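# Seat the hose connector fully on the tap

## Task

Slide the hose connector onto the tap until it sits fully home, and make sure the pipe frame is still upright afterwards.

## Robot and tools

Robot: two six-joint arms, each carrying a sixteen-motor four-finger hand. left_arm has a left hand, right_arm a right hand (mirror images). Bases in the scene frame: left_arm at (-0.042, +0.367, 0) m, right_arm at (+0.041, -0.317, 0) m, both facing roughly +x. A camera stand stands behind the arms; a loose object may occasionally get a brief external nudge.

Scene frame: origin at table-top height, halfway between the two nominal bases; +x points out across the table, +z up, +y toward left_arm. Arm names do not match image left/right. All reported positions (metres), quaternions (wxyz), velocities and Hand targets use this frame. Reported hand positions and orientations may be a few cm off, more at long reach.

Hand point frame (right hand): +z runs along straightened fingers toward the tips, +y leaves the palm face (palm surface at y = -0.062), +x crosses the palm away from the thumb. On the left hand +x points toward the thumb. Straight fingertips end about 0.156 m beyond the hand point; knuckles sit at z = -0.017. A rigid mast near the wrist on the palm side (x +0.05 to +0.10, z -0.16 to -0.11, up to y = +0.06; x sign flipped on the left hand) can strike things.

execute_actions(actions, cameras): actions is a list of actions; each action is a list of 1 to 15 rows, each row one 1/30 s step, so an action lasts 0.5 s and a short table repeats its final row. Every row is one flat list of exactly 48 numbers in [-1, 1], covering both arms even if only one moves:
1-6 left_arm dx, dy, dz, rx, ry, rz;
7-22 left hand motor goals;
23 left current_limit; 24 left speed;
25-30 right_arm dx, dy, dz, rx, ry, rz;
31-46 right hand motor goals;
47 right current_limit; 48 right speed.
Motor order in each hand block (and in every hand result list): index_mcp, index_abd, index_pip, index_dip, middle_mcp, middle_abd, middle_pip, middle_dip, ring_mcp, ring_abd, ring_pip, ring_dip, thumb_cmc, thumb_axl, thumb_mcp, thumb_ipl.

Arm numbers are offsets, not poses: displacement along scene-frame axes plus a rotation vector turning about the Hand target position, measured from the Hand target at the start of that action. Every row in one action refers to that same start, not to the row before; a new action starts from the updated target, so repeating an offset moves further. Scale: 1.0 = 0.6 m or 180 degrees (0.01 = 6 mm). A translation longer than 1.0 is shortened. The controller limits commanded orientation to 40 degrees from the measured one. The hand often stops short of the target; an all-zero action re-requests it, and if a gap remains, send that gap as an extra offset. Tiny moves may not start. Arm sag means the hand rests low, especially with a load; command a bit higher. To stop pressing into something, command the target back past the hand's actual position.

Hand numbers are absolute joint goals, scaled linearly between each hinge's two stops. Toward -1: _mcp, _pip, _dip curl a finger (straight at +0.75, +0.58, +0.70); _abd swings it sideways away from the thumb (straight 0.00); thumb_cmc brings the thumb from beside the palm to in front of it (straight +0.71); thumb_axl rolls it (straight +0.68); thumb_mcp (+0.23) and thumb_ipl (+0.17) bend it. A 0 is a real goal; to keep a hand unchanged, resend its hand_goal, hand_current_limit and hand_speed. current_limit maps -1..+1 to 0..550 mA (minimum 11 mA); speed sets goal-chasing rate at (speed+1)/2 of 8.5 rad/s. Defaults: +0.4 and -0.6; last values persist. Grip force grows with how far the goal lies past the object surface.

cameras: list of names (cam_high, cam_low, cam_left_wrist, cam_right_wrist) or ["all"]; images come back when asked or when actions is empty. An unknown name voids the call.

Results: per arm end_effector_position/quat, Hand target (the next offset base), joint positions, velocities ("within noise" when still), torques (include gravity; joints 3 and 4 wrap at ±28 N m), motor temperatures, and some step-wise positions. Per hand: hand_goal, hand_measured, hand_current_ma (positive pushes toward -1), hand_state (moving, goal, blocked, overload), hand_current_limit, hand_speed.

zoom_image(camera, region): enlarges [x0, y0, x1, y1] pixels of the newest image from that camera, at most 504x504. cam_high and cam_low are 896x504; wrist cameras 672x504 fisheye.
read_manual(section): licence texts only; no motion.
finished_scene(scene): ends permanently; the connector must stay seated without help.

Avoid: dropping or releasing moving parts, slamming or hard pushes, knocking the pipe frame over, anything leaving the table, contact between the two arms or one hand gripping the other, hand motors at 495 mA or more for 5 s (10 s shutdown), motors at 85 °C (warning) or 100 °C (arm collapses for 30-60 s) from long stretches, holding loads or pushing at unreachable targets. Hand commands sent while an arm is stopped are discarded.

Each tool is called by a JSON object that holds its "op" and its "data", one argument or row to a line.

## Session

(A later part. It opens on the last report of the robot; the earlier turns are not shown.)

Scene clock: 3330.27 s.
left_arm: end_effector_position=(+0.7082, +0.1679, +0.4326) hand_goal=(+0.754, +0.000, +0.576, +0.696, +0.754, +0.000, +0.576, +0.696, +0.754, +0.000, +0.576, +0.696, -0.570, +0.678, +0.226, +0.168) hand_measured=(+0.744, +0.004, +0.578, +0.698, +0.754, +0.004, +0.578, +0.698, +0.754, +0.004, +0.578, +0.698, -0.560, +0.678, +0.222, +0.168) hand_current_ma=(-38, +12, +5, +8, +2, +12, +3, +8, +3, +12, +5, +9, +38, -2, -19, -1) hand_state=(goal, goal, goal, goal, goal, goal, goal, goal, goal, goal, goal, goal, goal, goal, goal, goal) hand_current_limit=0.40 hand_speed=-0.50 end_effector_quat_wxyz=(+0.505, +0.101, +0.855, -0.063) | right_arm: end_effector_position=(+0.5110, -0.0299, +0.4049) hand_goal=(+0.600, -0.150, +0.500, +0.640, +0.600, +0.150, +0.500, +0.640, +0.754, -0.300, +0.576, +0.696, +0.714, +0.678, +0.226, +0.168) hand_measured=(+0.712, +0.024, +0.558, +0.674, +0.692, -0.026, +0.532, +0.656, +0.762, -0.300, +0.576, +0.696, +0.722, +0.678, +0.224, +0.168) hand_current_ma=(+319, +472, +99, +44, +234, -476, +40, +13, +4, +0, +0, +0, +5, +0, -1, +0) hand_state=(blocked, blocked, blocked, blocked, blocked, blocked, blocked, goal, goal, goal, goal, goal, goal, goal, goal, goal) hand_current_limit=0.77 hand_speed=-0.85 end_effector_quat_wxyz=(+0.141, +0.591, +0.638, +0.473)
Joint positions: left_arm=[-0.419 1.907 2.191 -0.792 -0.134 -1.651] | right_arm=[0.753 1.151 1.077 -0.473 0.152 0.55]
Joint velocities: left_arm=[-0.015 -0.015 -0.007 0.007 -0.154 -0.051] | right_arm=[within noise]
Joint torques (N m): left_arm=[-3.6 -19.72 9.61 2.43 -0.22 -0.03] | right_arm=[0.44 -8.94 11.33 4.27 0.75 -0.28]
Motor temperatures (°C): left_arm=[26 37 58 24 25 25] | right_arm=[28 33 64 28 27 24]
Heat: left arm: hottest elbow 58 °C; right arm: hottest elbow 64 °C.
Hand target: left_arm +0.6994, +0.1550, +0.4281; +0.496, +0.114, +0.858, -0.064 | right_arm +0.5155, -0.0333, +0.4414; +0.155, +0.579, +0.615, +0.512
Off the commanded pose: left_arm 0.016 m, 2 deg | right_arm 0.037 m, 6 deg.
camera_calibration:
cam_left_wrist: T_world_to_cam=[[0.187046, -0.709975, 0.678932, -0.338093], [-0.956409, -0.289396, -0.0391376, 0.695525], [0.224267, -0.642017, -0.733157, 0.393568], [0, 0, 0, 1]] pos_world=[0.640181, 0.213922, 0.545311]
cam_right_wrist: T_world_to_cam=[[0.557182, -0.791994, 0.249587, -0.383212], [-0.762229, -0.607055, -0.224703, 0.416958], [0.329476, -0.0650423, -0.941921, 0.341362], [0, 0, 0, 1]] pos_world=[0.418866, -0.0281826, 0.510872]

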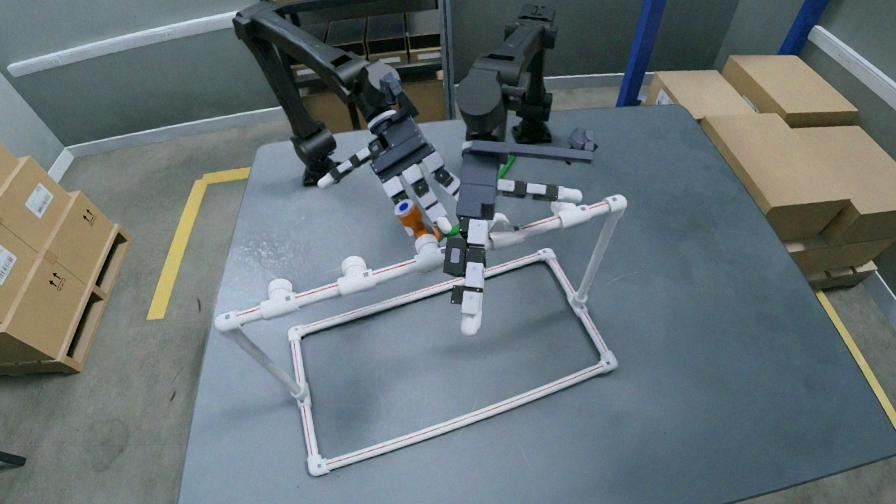

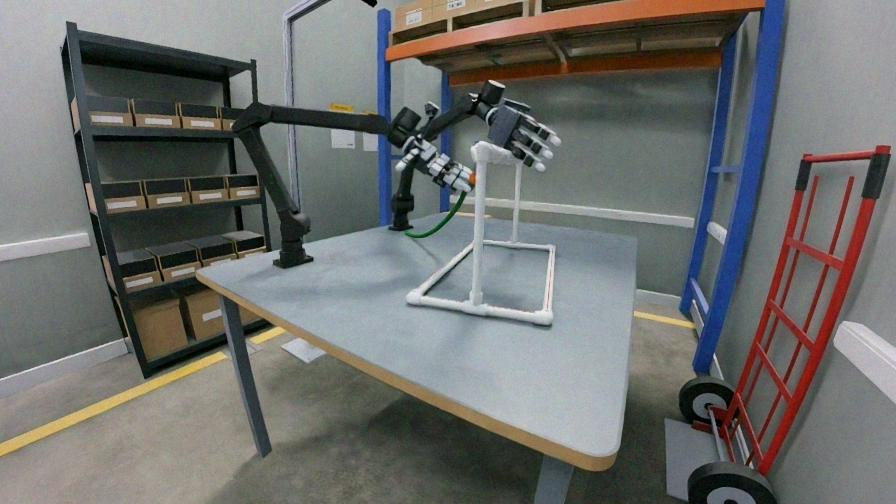

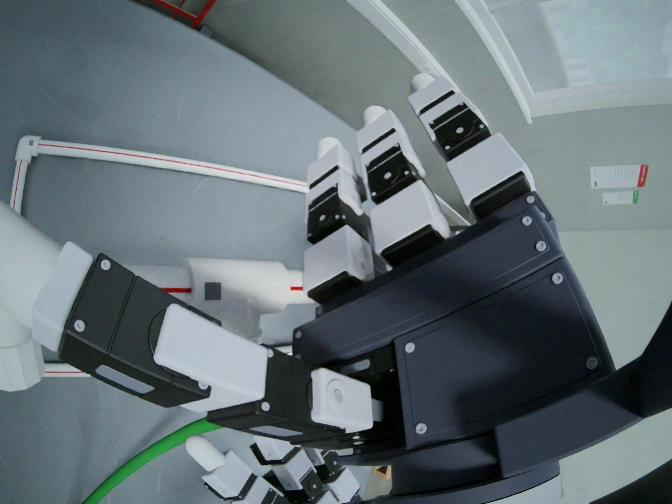

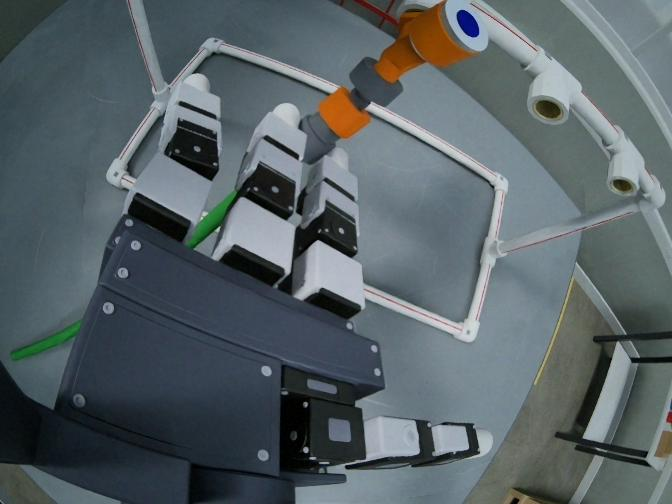

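{"op": "zoom_image", "data": {
  "camera": "cam_left_wrist",
  "region": [120, 180, 420, 405]
}}

{"op": "zoom_image", "data": {
  "camera": "cam_right_wrist",
  "region": [260, 0, 560, 190]
}}

{"op": "zoom_image", "data": {
  "camera": "cam_low",
  "region": [400, 70, 600, 220]
}}

{"op": "zoom_image", "data": {
  "camera": "cam_high",
  "region": [320, 120, 640, 350]
}}

Scaled by 1.680 from the camera's 672x504 image, which has a finer 960x720 frame.

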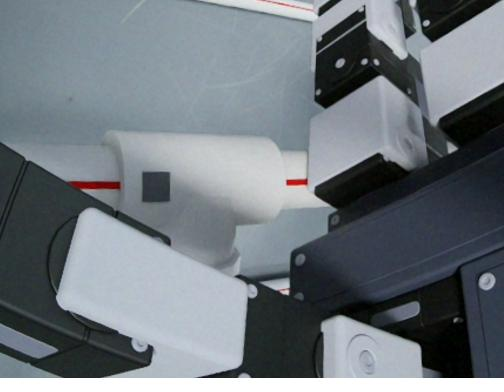

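Scaled by 1.680 from the camera's 672x504 image, which has a finer 960x720 frame.

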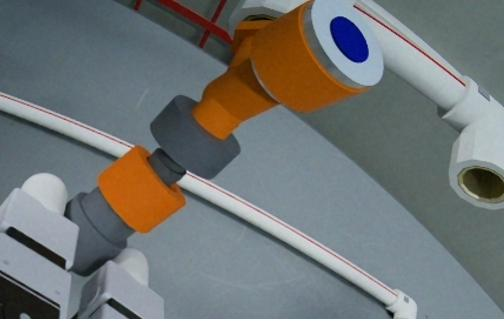

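Scaled by 2.520 from the camera's 896x504 image, which has a finer 1280x720 frame.

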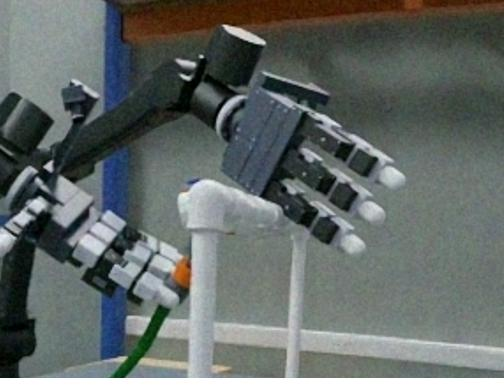

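Scaled by 1.575 from the camera's 896x504 image, which has a finer 1280x720 frame.

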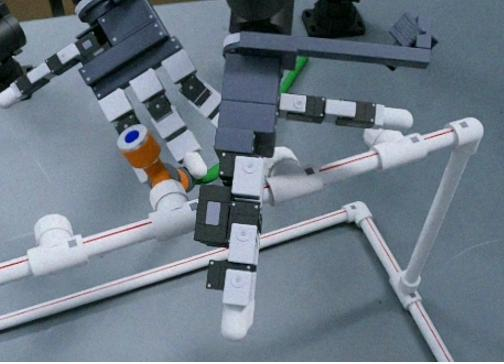

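{"op": "execute_actions", "data": {
  "actions": [
    [[-0.012,0,-0.02,0,0,0,0.754,0,0.576,0.696,0.754,0,0.576,0.696,0.754,0,0.576,0.696,-0.571,0.678,0.226,0.168,0.4,-0.5,0,0,0,0,0,0,0.6,-0.15,0.5,0.64,0.6,0.15,0.5,0.64,0.754,-0.3,0.576,0.696,0.714,0.678,0.226,0.168,0.77,-0.85]]
  ],
  "cameras": ["cam_high", "cam_left_wrist", "cam_right_wrist"]
}}

Scene clock: 3359.03 s.
left_arm: end_effector_position=(+0.7014, +0.1701, +0.4319) hand_goal=(+0.754, +0.000, +0.576, +0.696, +0.754, +0.000, +0.576, +0.696, +0.754, +0.000, +0.576, +0.696, -0.570, +0.678, +0.226, +0.168) hand_measured=(+0.742, +0.004, +0.578, +0.698, +0.754, +0.004, +0.578, +0.698, +0.754, +0.004, +0.578, +0.698, -0.560, +0.678, +0.222, +0.168) hand_current_ma=(-49, +12, +5, +8, +2, +12, +3, +8, +3, +12, +5, +9, +38, -2, -19, -1) hand_state=(goal, goal, goal, goal, goal, goal, goal, goal, goal, goal, goal, goal, goal, goal, goal, goal) hand_current_limit=0.40 hand_speed=-0.50 end_effector_quat_wxyz=(+0.515, +0.099, +0.849, -0.064) | right_arm: end_effector_position=(+0.5102, -0.0285, +0.4049) hand_goal=(+0.600, -0.150, +0.500, +0.640, +0.600, +0.150, +0.500, +0.640, +0.754, -0.300, +0.576, +0.696, +0.714, +0.678, +0.226, +0.168) hand_measured=(+0.712, +0.024, +0.558, +0.674, +0.692, -0.026, +0.532, +0.656, +0.762, -0.300, +0.576, +0.696, +0.722, +0.678, +0.224, +0.168) hand_current_ma=(+319, +472, +99, +44, +234, -476, +41, +13, +4, +0, +0, +0, +5, +0, -1, +0) hand_state=(blocked, blocked, blocked, blocked, blocked, blocked, blocked, goal, goal, goal, goal, goal, goal, goal, goal, goal) hand_current_limit=0.77 hand_speed=-0.85 end_effector_quat_wxyz=(+0.140, +0.590, +0.639, +0.473)
Joint positions: left_arm=[-0.421 1.868 2.118 -0.735 -0.139 -1.651] | right_arm=[0.756 1.151 1.077 -0.473 0.151 0.55]
Joint torques (N m): left_arm=[-3.84 -19.02 9.11 2.07 -0.17 -0.06] | right_arm=[0.62 -9.23 11.29 4.22 0.77 -0.31]
Motor temperatures (°C): left_arm=[26 38 58 24 25 25] | right_arm=[27 33 63 28 27 24]
Heat: left arm: hottest elbow 58 °C; right arm: hottest elbow 63 °C.
Hand target: left_arm +0.6922, +0.1550, +0.4163; +0.496, +0.114, +0.858, -0.064 | right_arm +0.5155, -0.0332, +0.4414; +0.154, +0.579, +0.615, +0.512
Off the commanded pose: left_arm 0.024 m, 3 deg | right_arm 0.037 m, 6 deg.
Step readings (end_effector_position of left_arm | right_arm):
0: (+0.7082, +0.1679, +0.4326) | (+0.5110, -0.0299, +0.4049)
1: (+0.7081, +0.1680, +0.4326) | (+0.5110, -0.0299, +0.4049)
2: (+0.7080, +0.1681, +0.4321) | (+0.5110, -0.0299, +0.4049)
4: (+0.7066, +0.1686, +0.4320) | (+0.5110, -0.0298, +0.4049)
8: (+0.7024, +0.1695, +0.4321) | (+0.5103, -0.0287, +0.4049)
15: (+0.7014, +0.1700, +0.4320) | (+0.5102, -0.0285, +0.4049)
camera_calibration:
cam_left_wrist: T_world_to_cam=[[0.174006, -0.705072, 0.687455, -0.330198], [-0.954649, -0.29205, -0.0578967, 0.697032], [0.241592, -0.646204, -0.723915, 0.38049], [0, 0, 0, 1]] pos_world=[0.630954, 0.216628, 0.542795]
cam_right_wrist: T_world_to_cam=[[0.5598, -0.790254, 0.249245, -0.382751], [-0.76032, -0.609456, -0.224671, 0.416111], [0.329451, -0.0637357, -0.942019, 0.341697], [0, 0, 0, 1]] pos_world=[0.418069, -0.0270909, 0.510772]
Images, in order (width x height): cam_high 896x504, cam_left_wrist 672x504, cam_right_wrist 672x504.

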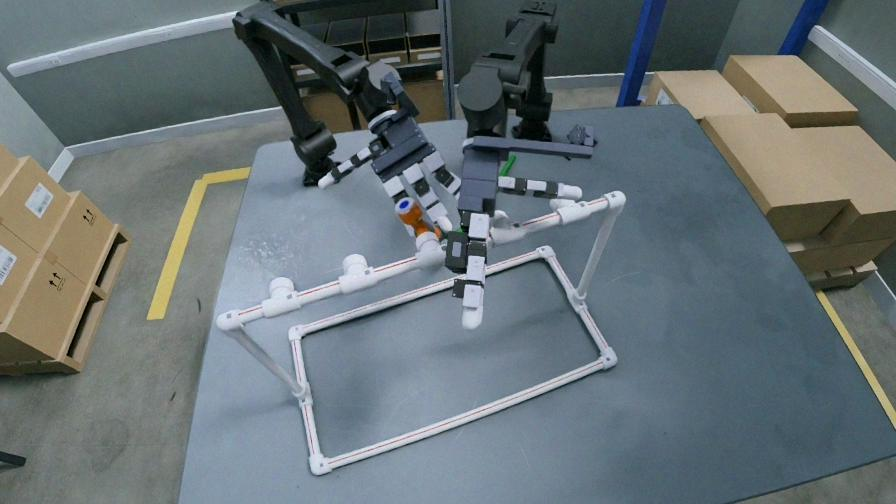

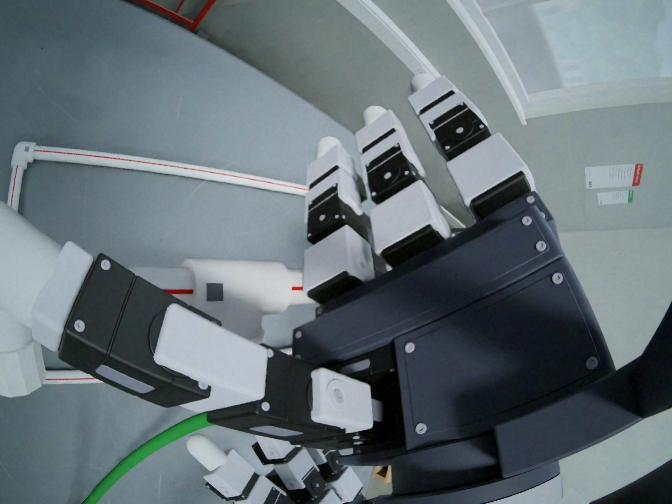

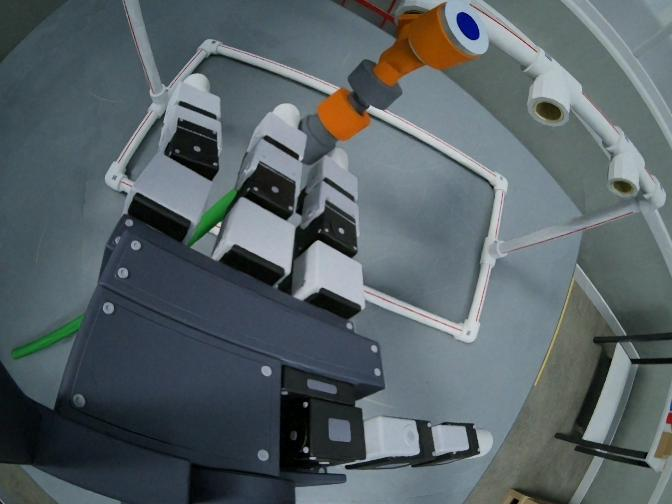

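{"op": "zoom_image", "data": {
  "camera": "cam_right_wrist",
  "region": [260, 40, 440, 190]
}}

{"op": "zoom_image", "data": {
  "camera": "cam_high",
  "region": [200, 180, 640, 480]
}}

Scaled by 2.800 from the camera's 672x504 image, which has a finer 960x720 frame.

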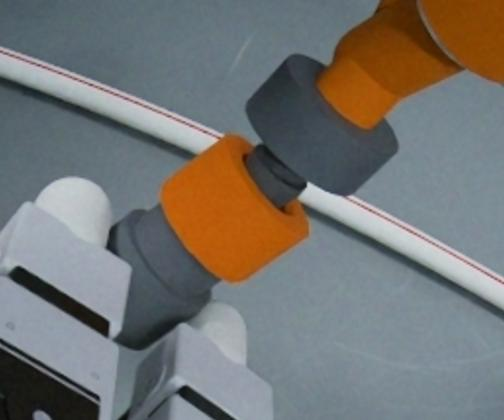

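Scaled by 1.145 from the camera's 896x504 image, which has a finer 1280x720 frame.

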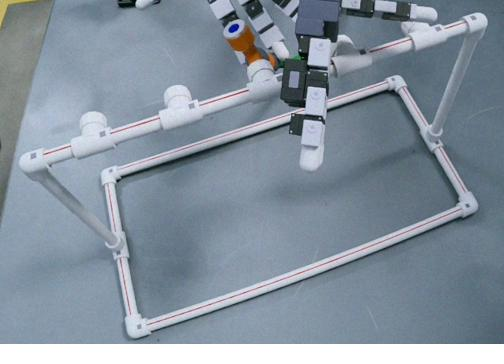

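{"op": "execute_actions", "data": {
  "actions": [
    [[0,0,0,0,0,0,0.754,0,0.576,0.696,0.754,0,0.576,0.696,0.754,0,0.576,0.696,-0.571,0.678,0.226,0.168,0.4,-0.5,0,0,0,0,0,0,0.52,-0.15,0.45,0.64,0.5,0.15,0.45,0.64,0.754,-0.3,0.576,0.696,0.714,0.678,0.226,0.168,0.77,-0.95]]
  ],
  "cameras": ["cam_high", "cam_right_wrist"]
}}

{"op": "zoom_image", "data": {
  "camera": "cam_right_wrist",
  "region": [260, 40, 440, 190]
}}

Scene clock: 3398.37 s.
left_arm: end_effector_position=(+0.7014, +0.1701, +0.4322) hand_goal=(+0.754, +0.000, +0.576, +0.696, +0.754, +0.000, +0.576, +0.696, +0.754, +0.000, +0.576, +0.696, -0.570, +0.678, +0.226, +0.168) hand_measured=(+0.742, +0.004, +0.578, +0.698, +0.754, +0.004, +0.578, +0.698, +0.754, +0.004, +0.578, +0.698, -0.560, +0.678, +0.222, +0.168) hand_current_ma=(-49, +12, +5, +8, +2, +12, +3, +8, +3, +12, +5, +9, +38, -2, -19, -1) hand_state=(goal, goal, goal, goal, goal, goal, goal, goal, goal, goal, goal, goal, goal, goal, goal, goal) hand_current_limit=0.40 hand_speed=-0.50 end_effector_quat_wxyz=(+0.515, +0.099, +0.849, -0.064) | right_arm: end_effector_position=(+0.5095, -0.0282, +0.4024) hand_goal=(+0.520, -0.150, +0.450, +0.640, +0.500, +0.150, +0.450, +0.640, +0.754, -0.300, +0.576, +0.696, +0.714, +0.678, +0.226, +0.168) hand_measured=(+0.710, +0.018, +0.522, +0.674, +0.588, +0.006, +0.502, +0.660, +0.762, -0.298, +0.576, +0.696, +0.722, +0.678, +0.224, +0.168) hand_current_ma=(+487, +445, +145, +44, +220, -348, +87, +18, +4, +0, +0, +0, +5, +0, -1, +0) hand_state=(blocked, blocked, blocked, blocked, blocked, blocked, blocked, goal, goal, goal, goal, goal, goal, goal, goal, goal) hand_current_limit=0.77 hand_speed=-0.95 end_effector_quat_wxyz=(+0.140, +0.591, +0.640, +0.471)
Joint positions: left_arm=[-0.421 1.867 2.118 -0.735 -0.139 -1.651] | right_arm=[0.758 1.151 1.073 -0.473 0.153 0.55]
Joint torques (N m): left_arm=[-3.78 -18.73 9.02 2.07 -0.17 -0.05] | right_arm=[0.56 -9.58 11.73 4.23 0.69 -0.31]
Motor temperatures (°C): left_arm=[26 35 55 24 25 25] | right_arm=[27 33 63 28 28 24]
Heat: left arm: hottest elbow 55 °C; right arm: hottest elbow 63 °C.
Hand target: left_arm +0.6922, +0.1550, +0.4164; +0.497, +0.114, +0.858, -0.064 | right_arm +0.5155, -0.0332, +0.4414; +0.154, +0.579, +0.615, +0.512
Off the commanded pose: left_arm 0.024 m, 3 deg | right_arm 0.040 m, 6 deg.
Step readings (end_effector_position of left_arm | right_arm):
0: (+0.7015, +0.1700, +0.4319) | (+0.5102, -0.0285, +0.4049)
1: (+0.7015, +0.1700, +0.4319) | (+0.5102, -0.0285, +0.4049)
2: (+0.7015, +0.1700, +0.4319) | (+0.5102, -0.0285, +0.4049)
4: (+0.7015, +0.1700, +0.4319) | (+0.5102, -0.0285, +0.4049)
8: (+0.7015, +0.1700, +0.4319) | (+0.5100, -0.0283, +0.4039)
15: (+0.7015, +0.1700, +0.4319) | (+0.5093, -0.0277, +0.4022)
camera_calibration:
cam_right_wrist: T_world_to_cam=[[0.560676, -0.789187, 0.250653, -0.3825], [-0.760655, -0.610495, -0.220681, 0.4137], [0.327181, -0.0669297, -0.942589, 0.340987], [0, 0, 0, 1]] pos_world=[0.417577, -0.0264806, 0.508581]
Images, in order (width x height): cam_high 896x504, cam_right_wrist 672x504.

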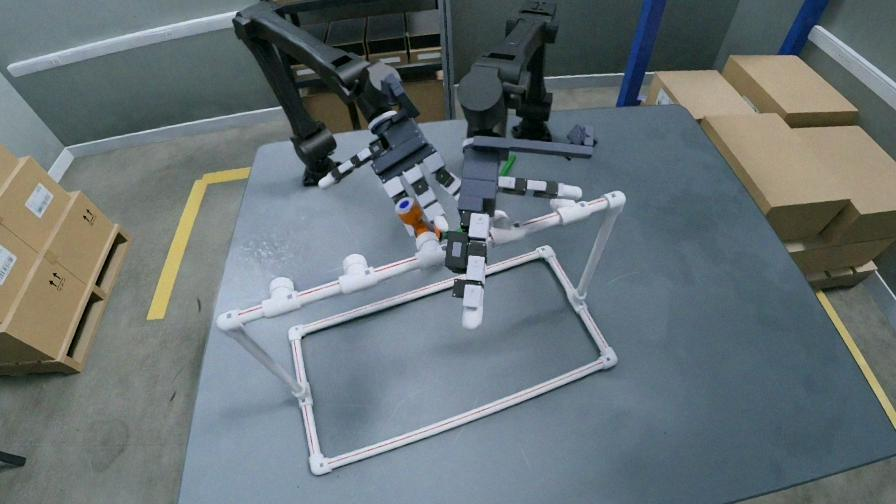

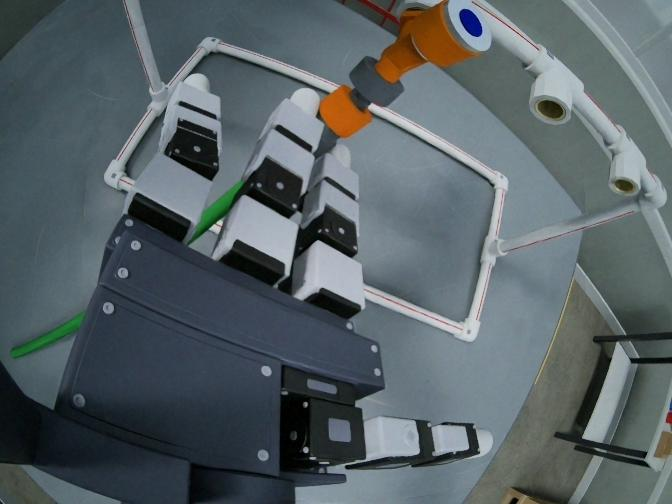

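Scaled by 2.800 from the camera's 672x504 image, which has a finer 960x720 frame.

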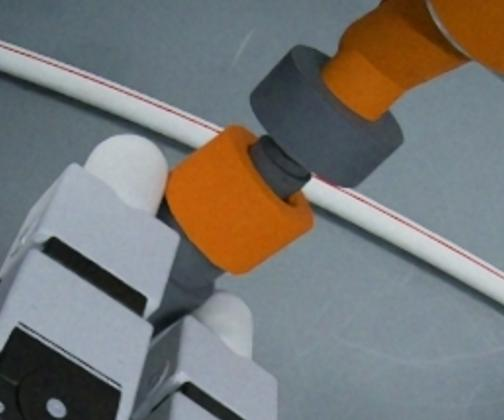

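{"op": "execute_actions", "data": {
  "actions": [
    [[0,0,0,0,0,0,0.754,0,0.576,0.696,0.754,0,0.576,0.696,0.754,0,0.576,0.696,-0.571,0.678,0.226,0.168,0.4,-0.5,0,0,-0.04,0,0,0,0.7,-0.15,0.52,0.67,0.59,0.15,0.5,0.66,0.754,-0.3,0.576,0.696,0.714,0.678,0.226,0.168,0.77,-0.95]]
  ],
  "cameras": ["cam_right_wrist"]
}}

{"op": "zoom_image", "data": {
  "camera": "cam_right_wrist",
  "region": [200, 40, 460, 235]
}}

Scene clock: 3515.50 s.
left_arm: end_effector_position=(+0.7014, +0.1701, +0.4322) hand_goal=(+0.754, +0.000, +0.576, +0.696, +0.754, +0.000, +0.576, +0.696, +0.754, +0.000, +0.576, +0.696, -0.570, +0.678, +0.226, +0.168) hand_measured=(+0.742, +0.004, +0.578, +0.698, +0.754, +0.004, +0.578, +0.698, +0.754, +0.004, +0.578, +0.698, -0.560, +0.678, +0.222, +0.168) hand_current_ma=(-49, +12, +5, +8, +2, +12, +3, +8, +3, +12, +5, +9, +38, -2, -19, -1) hand_state=(goal, goal, goal, goal, goal, goal, goal, goal, goal, goal, goal, goal, goal, goal, goal, goal) hand_current_limit=0.40 hand_speed=-0.50 end_effector_quat_wxyz=(+0.515, +0.099, +0.849, -0.064) | right_arm: end_effector_position=(+0.5107, -0.0292, +0.3985) hand_goal=(+0.700, -0.150, +0.520, +0.670, +0.590, +0.150, +0.500, +0.660, +0.754, -0.300, +0.576, +0.696, +0.714, +0.678, +0.226, +0.168) hand_measured=(+0.726, +0.018, +0.544, +0.680, +0.612, +0.006, +0.512, +0.664, +0.762, -0.298, +0.576, +0.696, +0.722, +0.678, +0.224, +0.168) hand_current_ma=(+33, +444, +25, +7, +26, -348, +8, +1, +4, +0, +0, +0, +5, +0, -1, +0) hand_state=(blocked, blocked, blocked, goal, blocked, blocked, goal, goal, goal, goal, goal, goal, goal, goal, goal, goal) hand_current_limit=0.77 hand_speed=-0.95 end_effector_quat_wxyz=(+0.146, +0.587, +0.630, +0.488)
Joint positions: left_arm=[-0.421 1.867 2.118 -0.735 -0.139 -1.651] | right_arm=[0.758 1.15 1.036 -0.396 0.163 0.55]
Joint torques (N m): left_arm=[-3.78 -18.73 9.02 2.09 -0.17 -0.05] | right_arm=[0.32 -8.82 10 3.7 0.33 -0.32]
Motor temperatures (°C): left_arm=[26 34 53 24 25 25] | right_arm=[27 33 64 28 27 24]
Heat: left arm: hottest elbow 53 °C; right arm: hottest elbow 64 °C.
Hand target: left_arm +0.6922, +0.1551, +0.4164; +0.497, +0.114, +0.858, -0.064 | right_arm +0.5155, -0.0333, +0.4174; +0.155, +0.579, +0.615, +0.512
Off the commanded pose: left_arm 0.024 m, 3 deg | right_arm 0.020 m, 4 deg.
Step readings (end_effector_position of left_arm | right_arm):
0: (+0.7014, +0.1701, +0.4322) | (+0.5095, -0.0282, +0.4024)
1: (+0.7014, +0.1701, +0.4322) | (+0.5094, -0.0283, +0.4021)
2: (+0.7014, +0.1701, +0.4322) | (+0.5094, -0.0283, +0.4011)
4: (+0.7014, +0.1701, +0.4322) | (+0.5095, -0.0282, +0.3984)
8: (+0.7014, +0.1701, +0.4322) | (+0.5099, -0.0281, +0.3959)
15: (+0.7014, +0.1701, +0.4322) | (+0.5102, -0.0285, +0.3961)
camera_calibration:
cam_right_wrist: T_world_to_cam=[[0.545625, -0.799561, 0.250987, -0.375684], [-0.757464, -0.598664, -0.260478, 0.427656], [0.358526, -0.0479903, -0.932286, 0.317279], [0, 0, 0, 1]] pos_world=[0.415164, -0.0291337, 0.501481]
Images, in order (width x height): cam_right_wrist 672x504.

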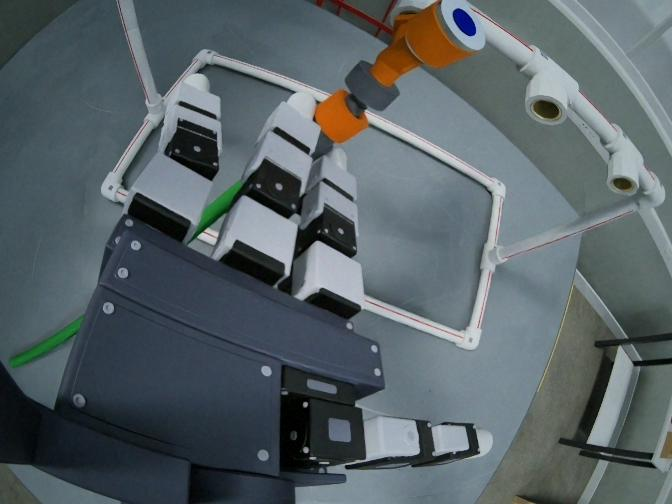

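Scaled by 1.938 from the camera's 672x504 image, which has a finer 960x720 frame.

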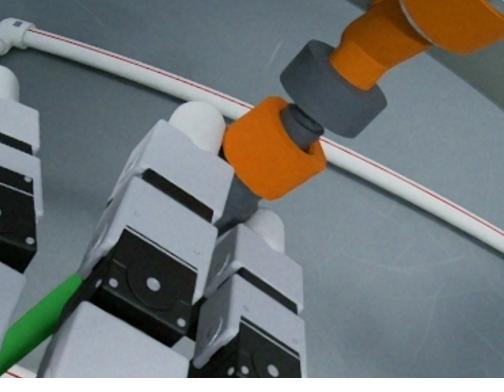

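{"op": "execute_actions", "data": {
  "actions": [
    [[0,0,0,0,0,0,0.754,0,0.576,0.696,0.754,0,0.576,0.696,0.754,0,0.576,0.696,-0.571,0.678,0.226,0.168,0.4,-0.5,0,0,0,0,0,0,0.72,0.04,0.55,0.68,0.61,-0.02,0.52,0.67,0.754,-0.3,0.576,0.696,0.714,0.678,0.226,0.168,0.77,-0.97]],
    [[0,0,0,0,0,0,0.754,0,0.576,0.696,0.754,0,0.576,0.696,0.754,0,0.576,0.696,-0.571,0.678,0.226,0.168,0.4,-0.5,0,0,0,0,0,0,0.72,0.1,0.55,0.68,0.61,-0.1,0.52,0.67,0.754,-0.3,0.576,0.696,0.714,0.678,0.226,0.168,0.77,-0.97]]
  ],
  "cameras": ["cam_right_wrist"]
}}

{"op": "zoom_image", "data": {
  "camera": "cam_right_wrist",
  "region": [200, 40, 460, 235]
}}

Scene clock: 3534.67 s.
left_arm: end_effector_position=(+0.7003, +0.1703, +0.4319) hand_goal=(+0.754, +0.000, +0.576, +0.696, +0.754, +0.000, +0.576, +0.696, +0.754, +0.000, +0.576, +0.696, -0.570, +0.678, +0.226, +0.168) hand_measured=(+0.746, +0.004, +0.578, +0.698, +0.754, +0.004, +0.578, +0.698, +0.754, +0.004, +0.578, +0.698, -0.560, +0.678, +0.222, +0.168) hand_current_ma=(-33, +12, +5, +8, +2, +12, +3, +8, +3, +12, +5, +9, +38, -2, -19, -1) hand_state=(goal, goal, goal, goal, goal, goal, goal, goal, goal, goal, goal, goal, goal, goal, goal, goal) hand_current_limit=0.40 hand_speed=-0.50 end_effector_quat_wxyz=(+0.515, +0.100, +0.849, -0.064) | right_arm: end_effector_position=(+0.5133, -0.0312, +0.4052) hand_goal=(+0.720, +0.100, +0.550, +0.680, +0.610, -0.100, +0.520, +0.670, +0.754, -0.300, +0.576, +0.696, +0.714, +0.678, +0.226, +0.168) hand_measured=(+0.738, +0.102, +0.556, +0.684, +0.626, -0.092, +0.528, +0.672, +0.762, -0.298, +0.576, +0.696, +0.722, +0.678, +0.224, +0.168) hand_current_ma=(+19, +0, +3, +1, +14, +3, +4, +0, +4, +0, +0, +0, +5, +0, -1, +0) hand_state=(goal, goal, goal, goal, goal, goal, goal, goal, goal, goal, goal, goal, goal, goal, goal, goal) hand_current_limit=0.77 hand_speed=-0.97 end_effector_quat_wxyz=(+0.150, +0.585, +0.622, +0.498)
Joint positions: left_arm=[-0.421 1.864 2.114 -0.735 -0.139 -1.651] | right_arm=[0.753 1.15 1.036 -0.369 0.167 0.549]
Joint torques (N m): left_arm=[-3.84 -18.37 9.4 2.06 -0.16 -0.05] | right_arm=[0.44 -8.41 10.22 2.76 0.2 -0.33]
Motor temperatures (°C): left_arm=[26 34 53 24 25 25] | right_arm=[27 32 66 28 27 24]
Heat: left arm: hottest elbow 53 °C; right arm: hottest elbow 66 °C.
Hand target: left_arm +0.6922, +0.1551, +0.4163; +0.497, +0.114, +0.858, -0.064 | right_arm +0.5155, -0.0332, +0.4173; +0.154, +0.579, +0.615, +0.512
Off the commanded pose: left_arm 0.023 m, 3 deg | right_arm 0.012 m, 2 deg.
Step readings (end_effector_position of left_arm | right_arm):
0: (+0.7014, +0.1701, +0.4322) | (+0.5107, -0.0292, +0.3985)
1: (+0.7014, +0.1701, +0.4322) | (+0.5107, -0.0292, +0.3985)
2: (+0.7014, +0.1701, +0.4322) | (+0.5107, -0.0292, +0.3985)
4: (+0.7014, +0.1701, +0.4322) | (+0.5108, -0.0294, +0.3990)
8: (+0.7014, +0.1701, +0.4322) | (+0.5110, -0.0297, +0.4001)
15: (+0.7014, +0.1701, +0.4322) | (+0.5111, -0.0298, +0.4004)
16: (+0.7014, +0.1701, +0.4322) | (+0.5111, -0.0298, +0.4004)
17: (+0.7014, +0.1701, +0.4322) | (+0.5111, -0.0298, +0.4004)
19: (+0.7014, +0.1701, +0.4322) | (+0.5111, -0.0298, +0.4004)
23: (+0.7014, +0.1701, +0.4322) | (+0.5113, -0.0300, +0.4004)
30: (+0.7014, +0.1701, +0.4322) | (+0.5114, -0.0302, +0.4005)
camera_calibration:
cam_right_wrist: T_world_to_cam=[[0.533728, -0.807795, 0.250203, -0.374237], [-0.756184, -0.588342, -0.286424, 0.440393], [0.378577, -0.0363266, -0.924857, 0.309496], [0, 0, 0, 1]] pos_world=[0.415591, -0.0319619, 0.506014]
Images, in order (width x height): cam_right_wrist 672x504.

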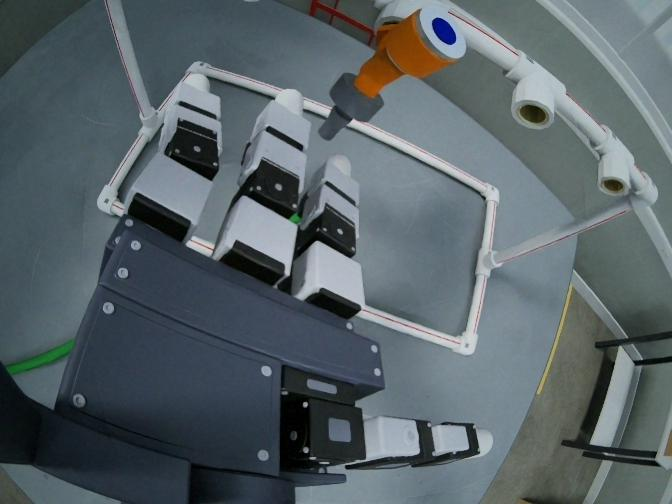

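Scaled by 1.938 from the camera's 672x504 image, which has a finer 960x720 frame.

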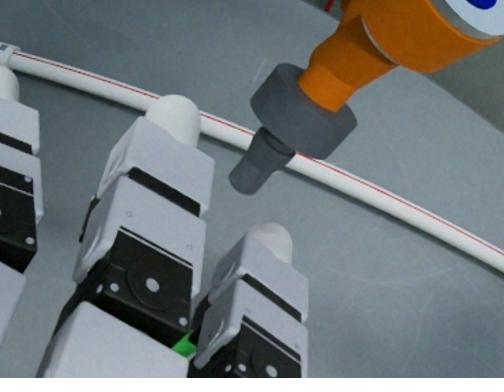

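{"op": "execute_actions", "data": {
  "actions": [],
  "cameras": ["all"]
}}

{"op": "zoom_image", "data": {
  "camera": "cam_low",
  "region": [360, 70, 600, 280]
}}

{"op": "zoom_image", "data": {
  "camera": "cam_high",
  "region": [320, 100, 600, 320]
}}

Scene clock: 3540.10 s.
left_arm: end_effector_position=(+0.7003, +0.1703, +0.4319) hand_goal=(+0.754, +0.000, +0.576, +0.696, +0.754, +0.000, +0.576, +0.696, +0.754, +0.000, +0.576, +0.696, -0.570, +0.678, +0.226, +0.168) hand_measured=(+0.746, +0.004, +0.578, +0.698, +0.754, +0.004, +0.578, +0.698, +0.754, +0.004, +0.578, +0.698, -0.560, +0.678, +0.222, +0.168) hand_current_ma=(-33, +12, +5, +8, +2, +12, +3, +8, +3, +12, +5, +9, +38, -2, -19, -1) hand_state=(goal, goal, goal, goal, goal, goal, goal, goal, goal, goal, goal, goal, goal, goal, goal, goal) hand_current_limit=0.40 hand_speed=-0.50 end_effector_quat_wxyz=(+0.515, +0.100, +0.849, -0.064) | right_arm: end_effector_position=(+0.5133, -0.0312, +0.4052) hand_goal=(+0.720, +0.100, +0.550, +0.680, +0.610, -0.100, +0.520, +0.670, +0.754, -0.300, +0.576, +0.696, +0.714, +0.678, +0.226, +0.168) hand_measured=(+0.738, +0.102, +0.556, +0.684, +0.626, -0.092, +0.528, +0.672, +0.762, -0.298, +0.576, +0.696, +0.722, +0.678, +0.224, +0.168) hand_current_ma=(+19, +0, +3, +1, +14, +3, +4, +0, +4, +0, +0, +0, +5, +0, -1, +0) hand_state=(goal, goal, goal, goal, goal, goal, goal, goal, goal, goal, goal, goal, goal, goal, goal, goal) hand_current_limit=0.77 hand_speed=-0.97 end_effector_quat_wxyz=(+0.150, +0.585, +0.622, +0.498)
Joint positions: left_arm=[-0.421 1.864 2.114 -0.735 -0.139 -1.651] | right_arm=[0.753 1.15 1.036 -0.369 0.167 0.549]
Joint velocities: within noise
Joint torques (N m): left_arm=[-3.72 -18.55 9.4 2.07 -0.16 -0.05] | right_arm=[0.73 -8.35 10.21 2.82 0.22 -0.32]
Motor temperatures (°C): left_arm=[26 35 53 24 25 25] | right_arm=[27 32 66 28 27 24]
Heat: left arm: hottest elbow 53 °C; right arm: hottest elbow 66 °C.
Hand target: left_arm +0.6922, +0.1551, +0.4163; +0.497, +0.114, +0.858, -0.064 | right_arm +0.5155, -0.0332, +0.4173; +0.154, +0.579, +0.615, +0.512
Off the commanded pose: left_arm 0.023 m, 3 deg | right_arm 0.012 m, 2 deg.
camera_calibration:
cam_left_wrist: T_world_to_cam=[[0.174407, -0.705412, 0.687005, -0.32987], [-0.954706, -0.291959, -0.057415, 0.695801], [0.241079, -0.645874, -0.724381, 0.381462], [0, 0, 0, 1]] pos_world=[0.629854, 0.216828, 0.542895]
cam_right_wrist: T_world_to_cam=[[0.533728, -0.807795, 0.250203, -0.374237], [-0.756184, -0.588342, -0.286424, 0.440393], [0.378577, -0.0363266, -0.924857, 0.309496], [0, 0, 0, 1]] pos_world=[0.415591, -0.0319619, 0.506014]

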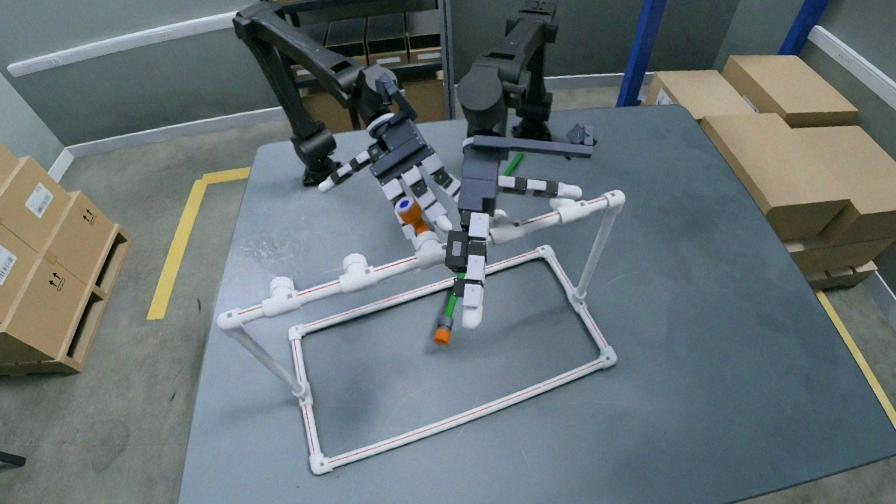

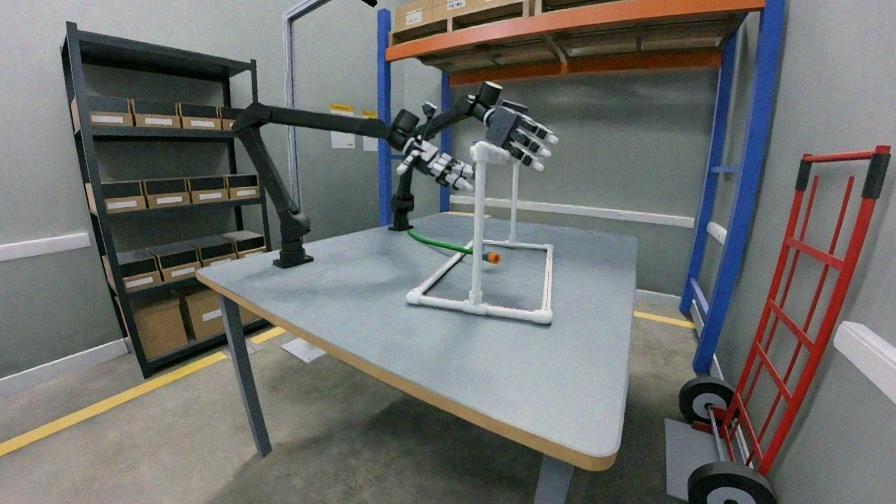

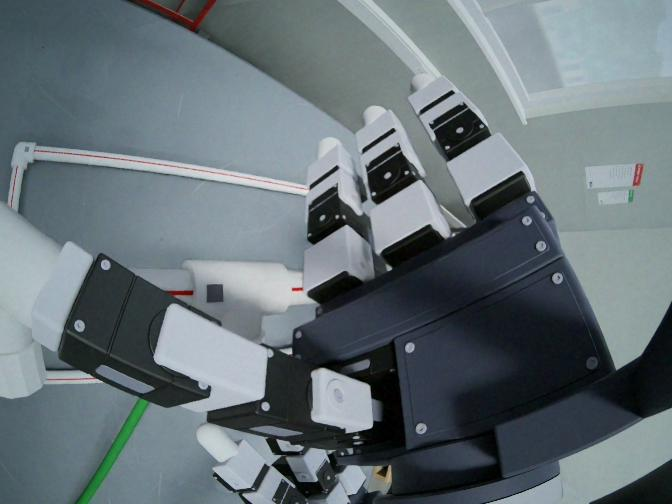

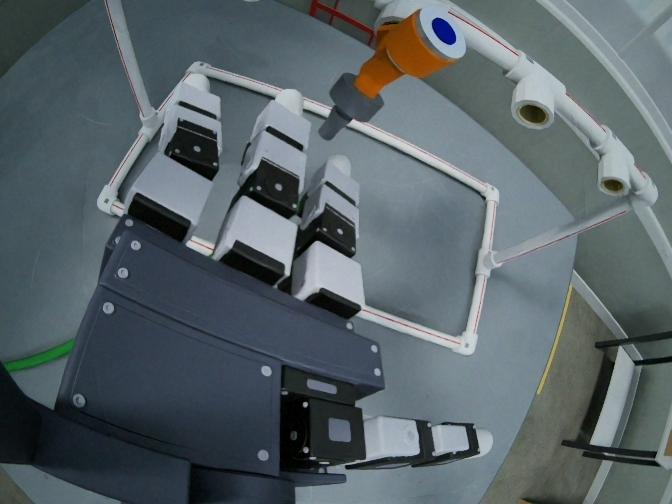

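Scaled by 2.100 from the camera's 896x504 image, which has a finer 1280x720 frame.

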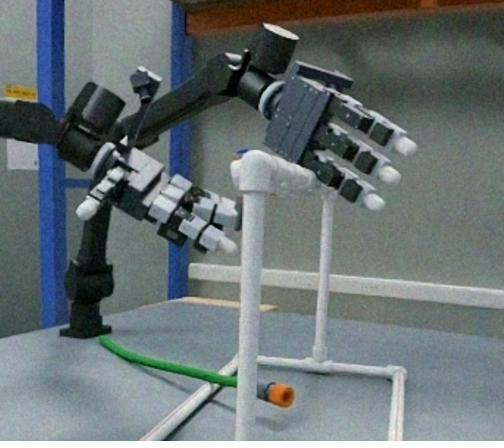

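Scaled by 1.800 from the camera's 896x504 image, which has a finer 1280x720 frame.

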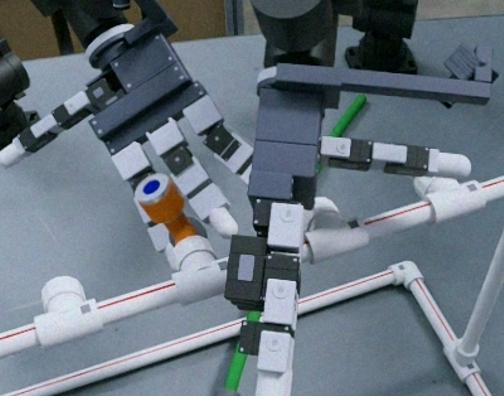

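{"op": "zoom_image", "data": {
  "camera": "cam_high",
  "region": [440, 90, 620, 210]
}}

{"op": "zoom_image", "data": {
  "camera": "cam_low",
  "region": [370, 190, 530, 300]
}}

{"op": "zoom_image", "data": {
  "camera": "cam_high",
  "region": [400, 240, 520, 370]
}}

Scaled by 2.800 from the camera's 896x504 image, which has a finer 1280x720 frame.

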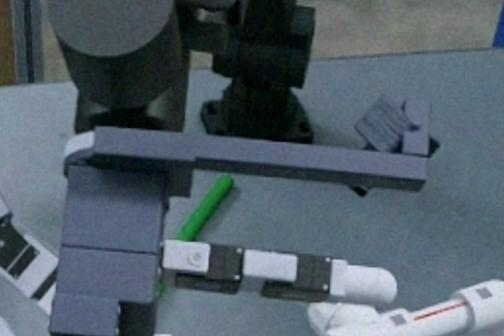

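Scaled by 3.150 from the camera's 896x504 image, which has a finer 1280x720 frame.

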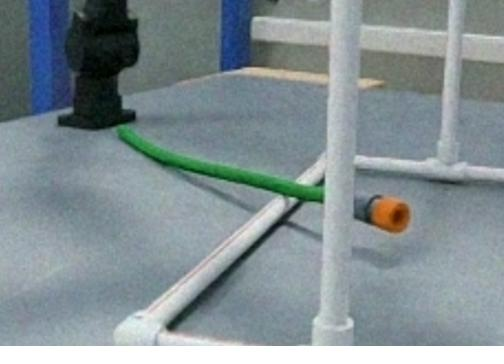

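Scaled by 3.877 from the camera's 896x504 image, which has a finer 1280x720 frame.

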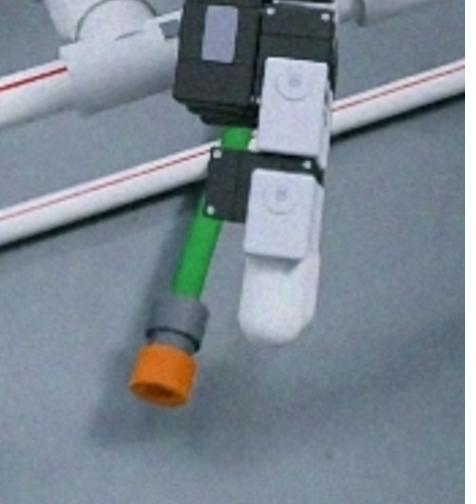

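{"op": "execute_actions", "data": {
  "actions": [
    [[0.025,0.01,0.05,0,0,0,0.754,0,0.576,0.696,0.754,0,0.576,0.696,0.754,0,0.576,0.696,-0.571,0.678,0.226,0.168,0.4,-0.5,-0.05,-0.03,0.034,0,0,0,0.75,0.1,0.576,0.69,0.75,-0.1,0.576,0.69,0.754,-0.3,0.576,0.696,0.714,0.678,0.226,0.168,0.77,-0.9]],
    [[0.025,0.01,0.06,0,0,0,0.754,0,0.576,0.696,0.754,0,0.576,0.696,0.754,0,0.576,0.696,-0.571,0.678,0.226,0.168,0.4,-0.5,-0.05,-0.03,0.034,0,0,0,0.75,0.1,0.576,0.69,0.75,-0.1,0.576,0.69,0.754,-0.3,0.576,0.696,0.714,0.678,0.226,0.168,0.77,-0.9]],
    [[-0.02,0.03,0.08,0,0,0,0.754,0,0.576,0.696,0.754,0,0.576,0.696,0.754,0,0.576,0.696,-0.571,0.678,0.226,0.168,0.4,-0.5,-0.05,-0.03,0.034,0,0,0,0.75,0.1,0.576,0.69,0.75,-0.1,0.576,0.69,0.754,-0.3,0.576,0.696,0.714,0.678,0.226,0.168,0.77,-0.9]]
  ],
  "cameras": ["cam_high", "cam_low"]
}}

Scene clock: 3989.27 s.
left_arm: end_effector_position=(+0.7121, +0.1781, +0.5025) hand_goal=(+0.754, +0.000, +0.576, +0.696, +0.754, +0.000, +0.576, +0.696, +0.754, +0.000, +0.576, +0.696, -0.570, +0.678, +0.226, +0.168) hand_measured=(+0.750, +0.004, +0.578, +0.698, +0.754, +0.004, +0.578, +0.698, +0.754, +0.004, +0.578, +0.698, -0.560, +0.678, +0.222, +0.168) hand_current_ma=(-14, +12, +5, +8, +2, +12, +3, +8, +2, +12, +5, +9, +38, -2, -19, -1) hand_state=(goal, goal, goal, goal, goal, goal, goal, goal, goal, goal, goal, goal, goal, goal, goal, goal) hand_current_limit=0.40 hand_speed=-0.50 end_effector_quat_wxyz=(+0.485, +0.117, +0.864, -0.064) | right_arm: end_effector_position=(+0.4266, -0.0897, +0.4792) hand_goal=(+0.750, +0.100, +0.576, +0.690, +0.750, -0.100, +0.576, +0.690, +0.754, -0.300, +0.576, +0.696, +0.714, +0.678, +0.226, +0.168) hand_measured=(+0.756, +0.102, +0.576, +0.688, +0.756, -0.094, +0.576, +0.688, +0.762, -0.298, +0.576, +0.696, +0.722, +0.678, +0.224, +0.168) hand_current_ma=(+4, +0, +0, -1, +2, +2, +0, -1, +4, +0, +0, +0, +5, +0, -1, +0) hand_state=(goal, goal, goal, goal, goal, goal, goal, goal, goal, goal, goal, goal, goal, goal, goal, goal) hand_current_limit=0.77 hand_speed=-0.90 end_effector_quat_wxyz=(+0.159, +0.577, +0.614, +0.514)
Joint positions: left_arm=[-0.397 2.128 2.79 -1.213 -0.092 -1.623] | right_arm=[0.801 0.86 1.024 -0.609 0.22 0.558]
Joint torques (N m): left_arm=[-1.08 -20.48 14.05 2.78 -0.09 0.02] | right_arm=[1.55 -3.9 10.3 1.47 0.31 -0.11]
Motor temperatures (°C): left_arm=[26 39 53 24 25 25] | right_arm=[27 32 61 28 25 24]
Heat: left arm: hottest elbow 53 °C; right arm: hottest elbow 61 °C.
Hand target: left_arm +0.7102, +0.1849, +0.5301; +0.496, +0.114, +0.858, -0.064 | right_arm +0.4254, -0.0872, +0.4785; +0.154, +0.579, +0.615, +0.512
Off the commanded pose: left_arm 0.029 m, 1 deg | right_arm 0.003 m, 1 deg.
Step readings (end_effector_position of left_arm | right_arm):
0: (+0.7003, +0.1703, +0.4319) | (+0.5133, -0.0312, +0.4052)
1: (+0.7003, +0.1703, +0.4319) | (+0.5133, -0.0312, +0.4052)
2: (+0.7000, +0.1703, +0.4325) | (+0.5129, -0.0316, +0.4061)
4: (+0.6988, +0.1703, +0.4339) | (+0.5104, -0.0344, +0.4096)
8: (+0.6996, +0.1693, +0.4344) | (+0.4991, -0.0452, +0.4263)
15: (+0.7013, +0.1682, +0.4345) | (+0.4876, -0.0556, +0.4477)
16: (+0.7013, +0.1681, +0.4348) | (+0.4875, -0.0555, +0.4473)
17: (+0.7015, +0.1678, +0.4361) | (+0.4869, -0.0556, +0.4457)
19: (+0.7047, +0.1655, +0.4397) | (+0.4830, -0.0574, +0.4420)
23: (+0.7120, +0.1613, +0.4483) | (+0.4698, -0.0636, +0.4467)
30: (+0.7157, +0.1603, +0.4570) | (+0.4576, -0.0716, +0.4637)
31: (+0.7156, +0.1604, +0.4582) | (+0.4575, -0.0716, +0.4634)
32: (+0.7153, +0.1613, +0.4598) | (+0.4567, -0.0719, +0.4622)
34: (+0.7137, +0.1633, +0.4641) | (+0.4522, -0.0735, +0.4590)
38: (+0.7089, +0.1690, +0.4828) | (+0.4397, -0.0810, +0.4658)
45: (+0.7008, +0.1797, +0.5235) | (+0.4269, -0.0896, +0.4804)
Images, in order (width x height): cam_high 896x504, cam_low 896x504.

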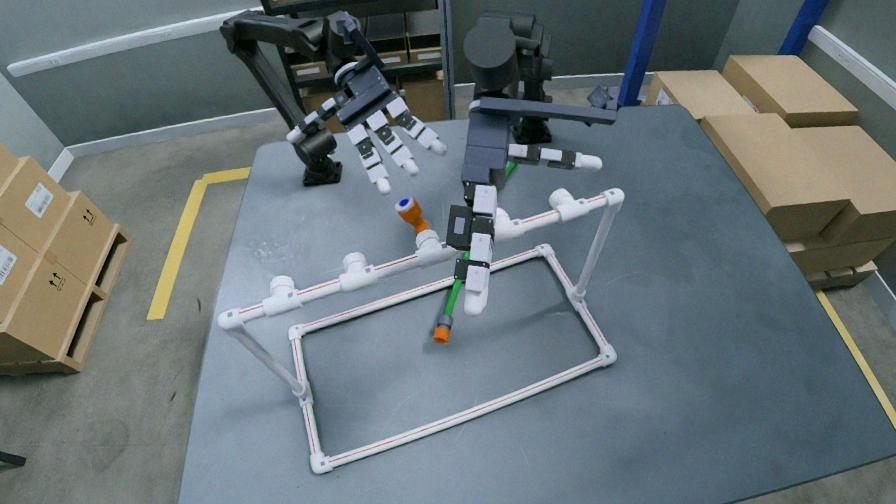

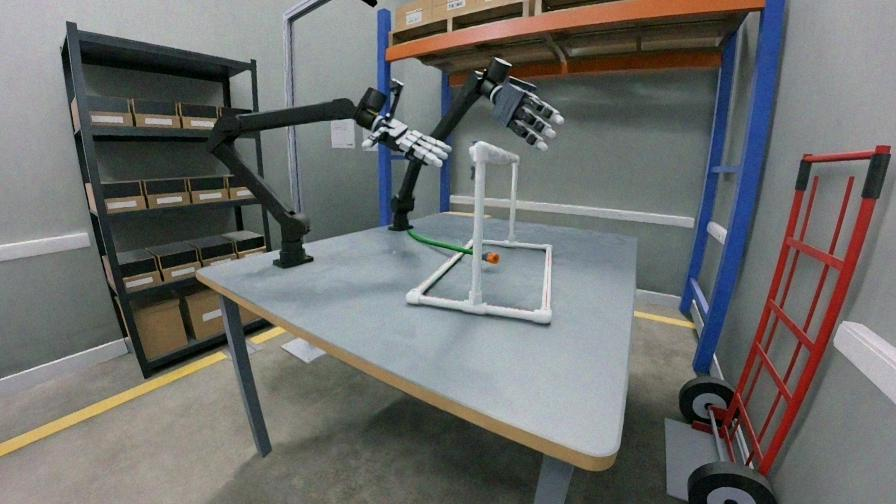

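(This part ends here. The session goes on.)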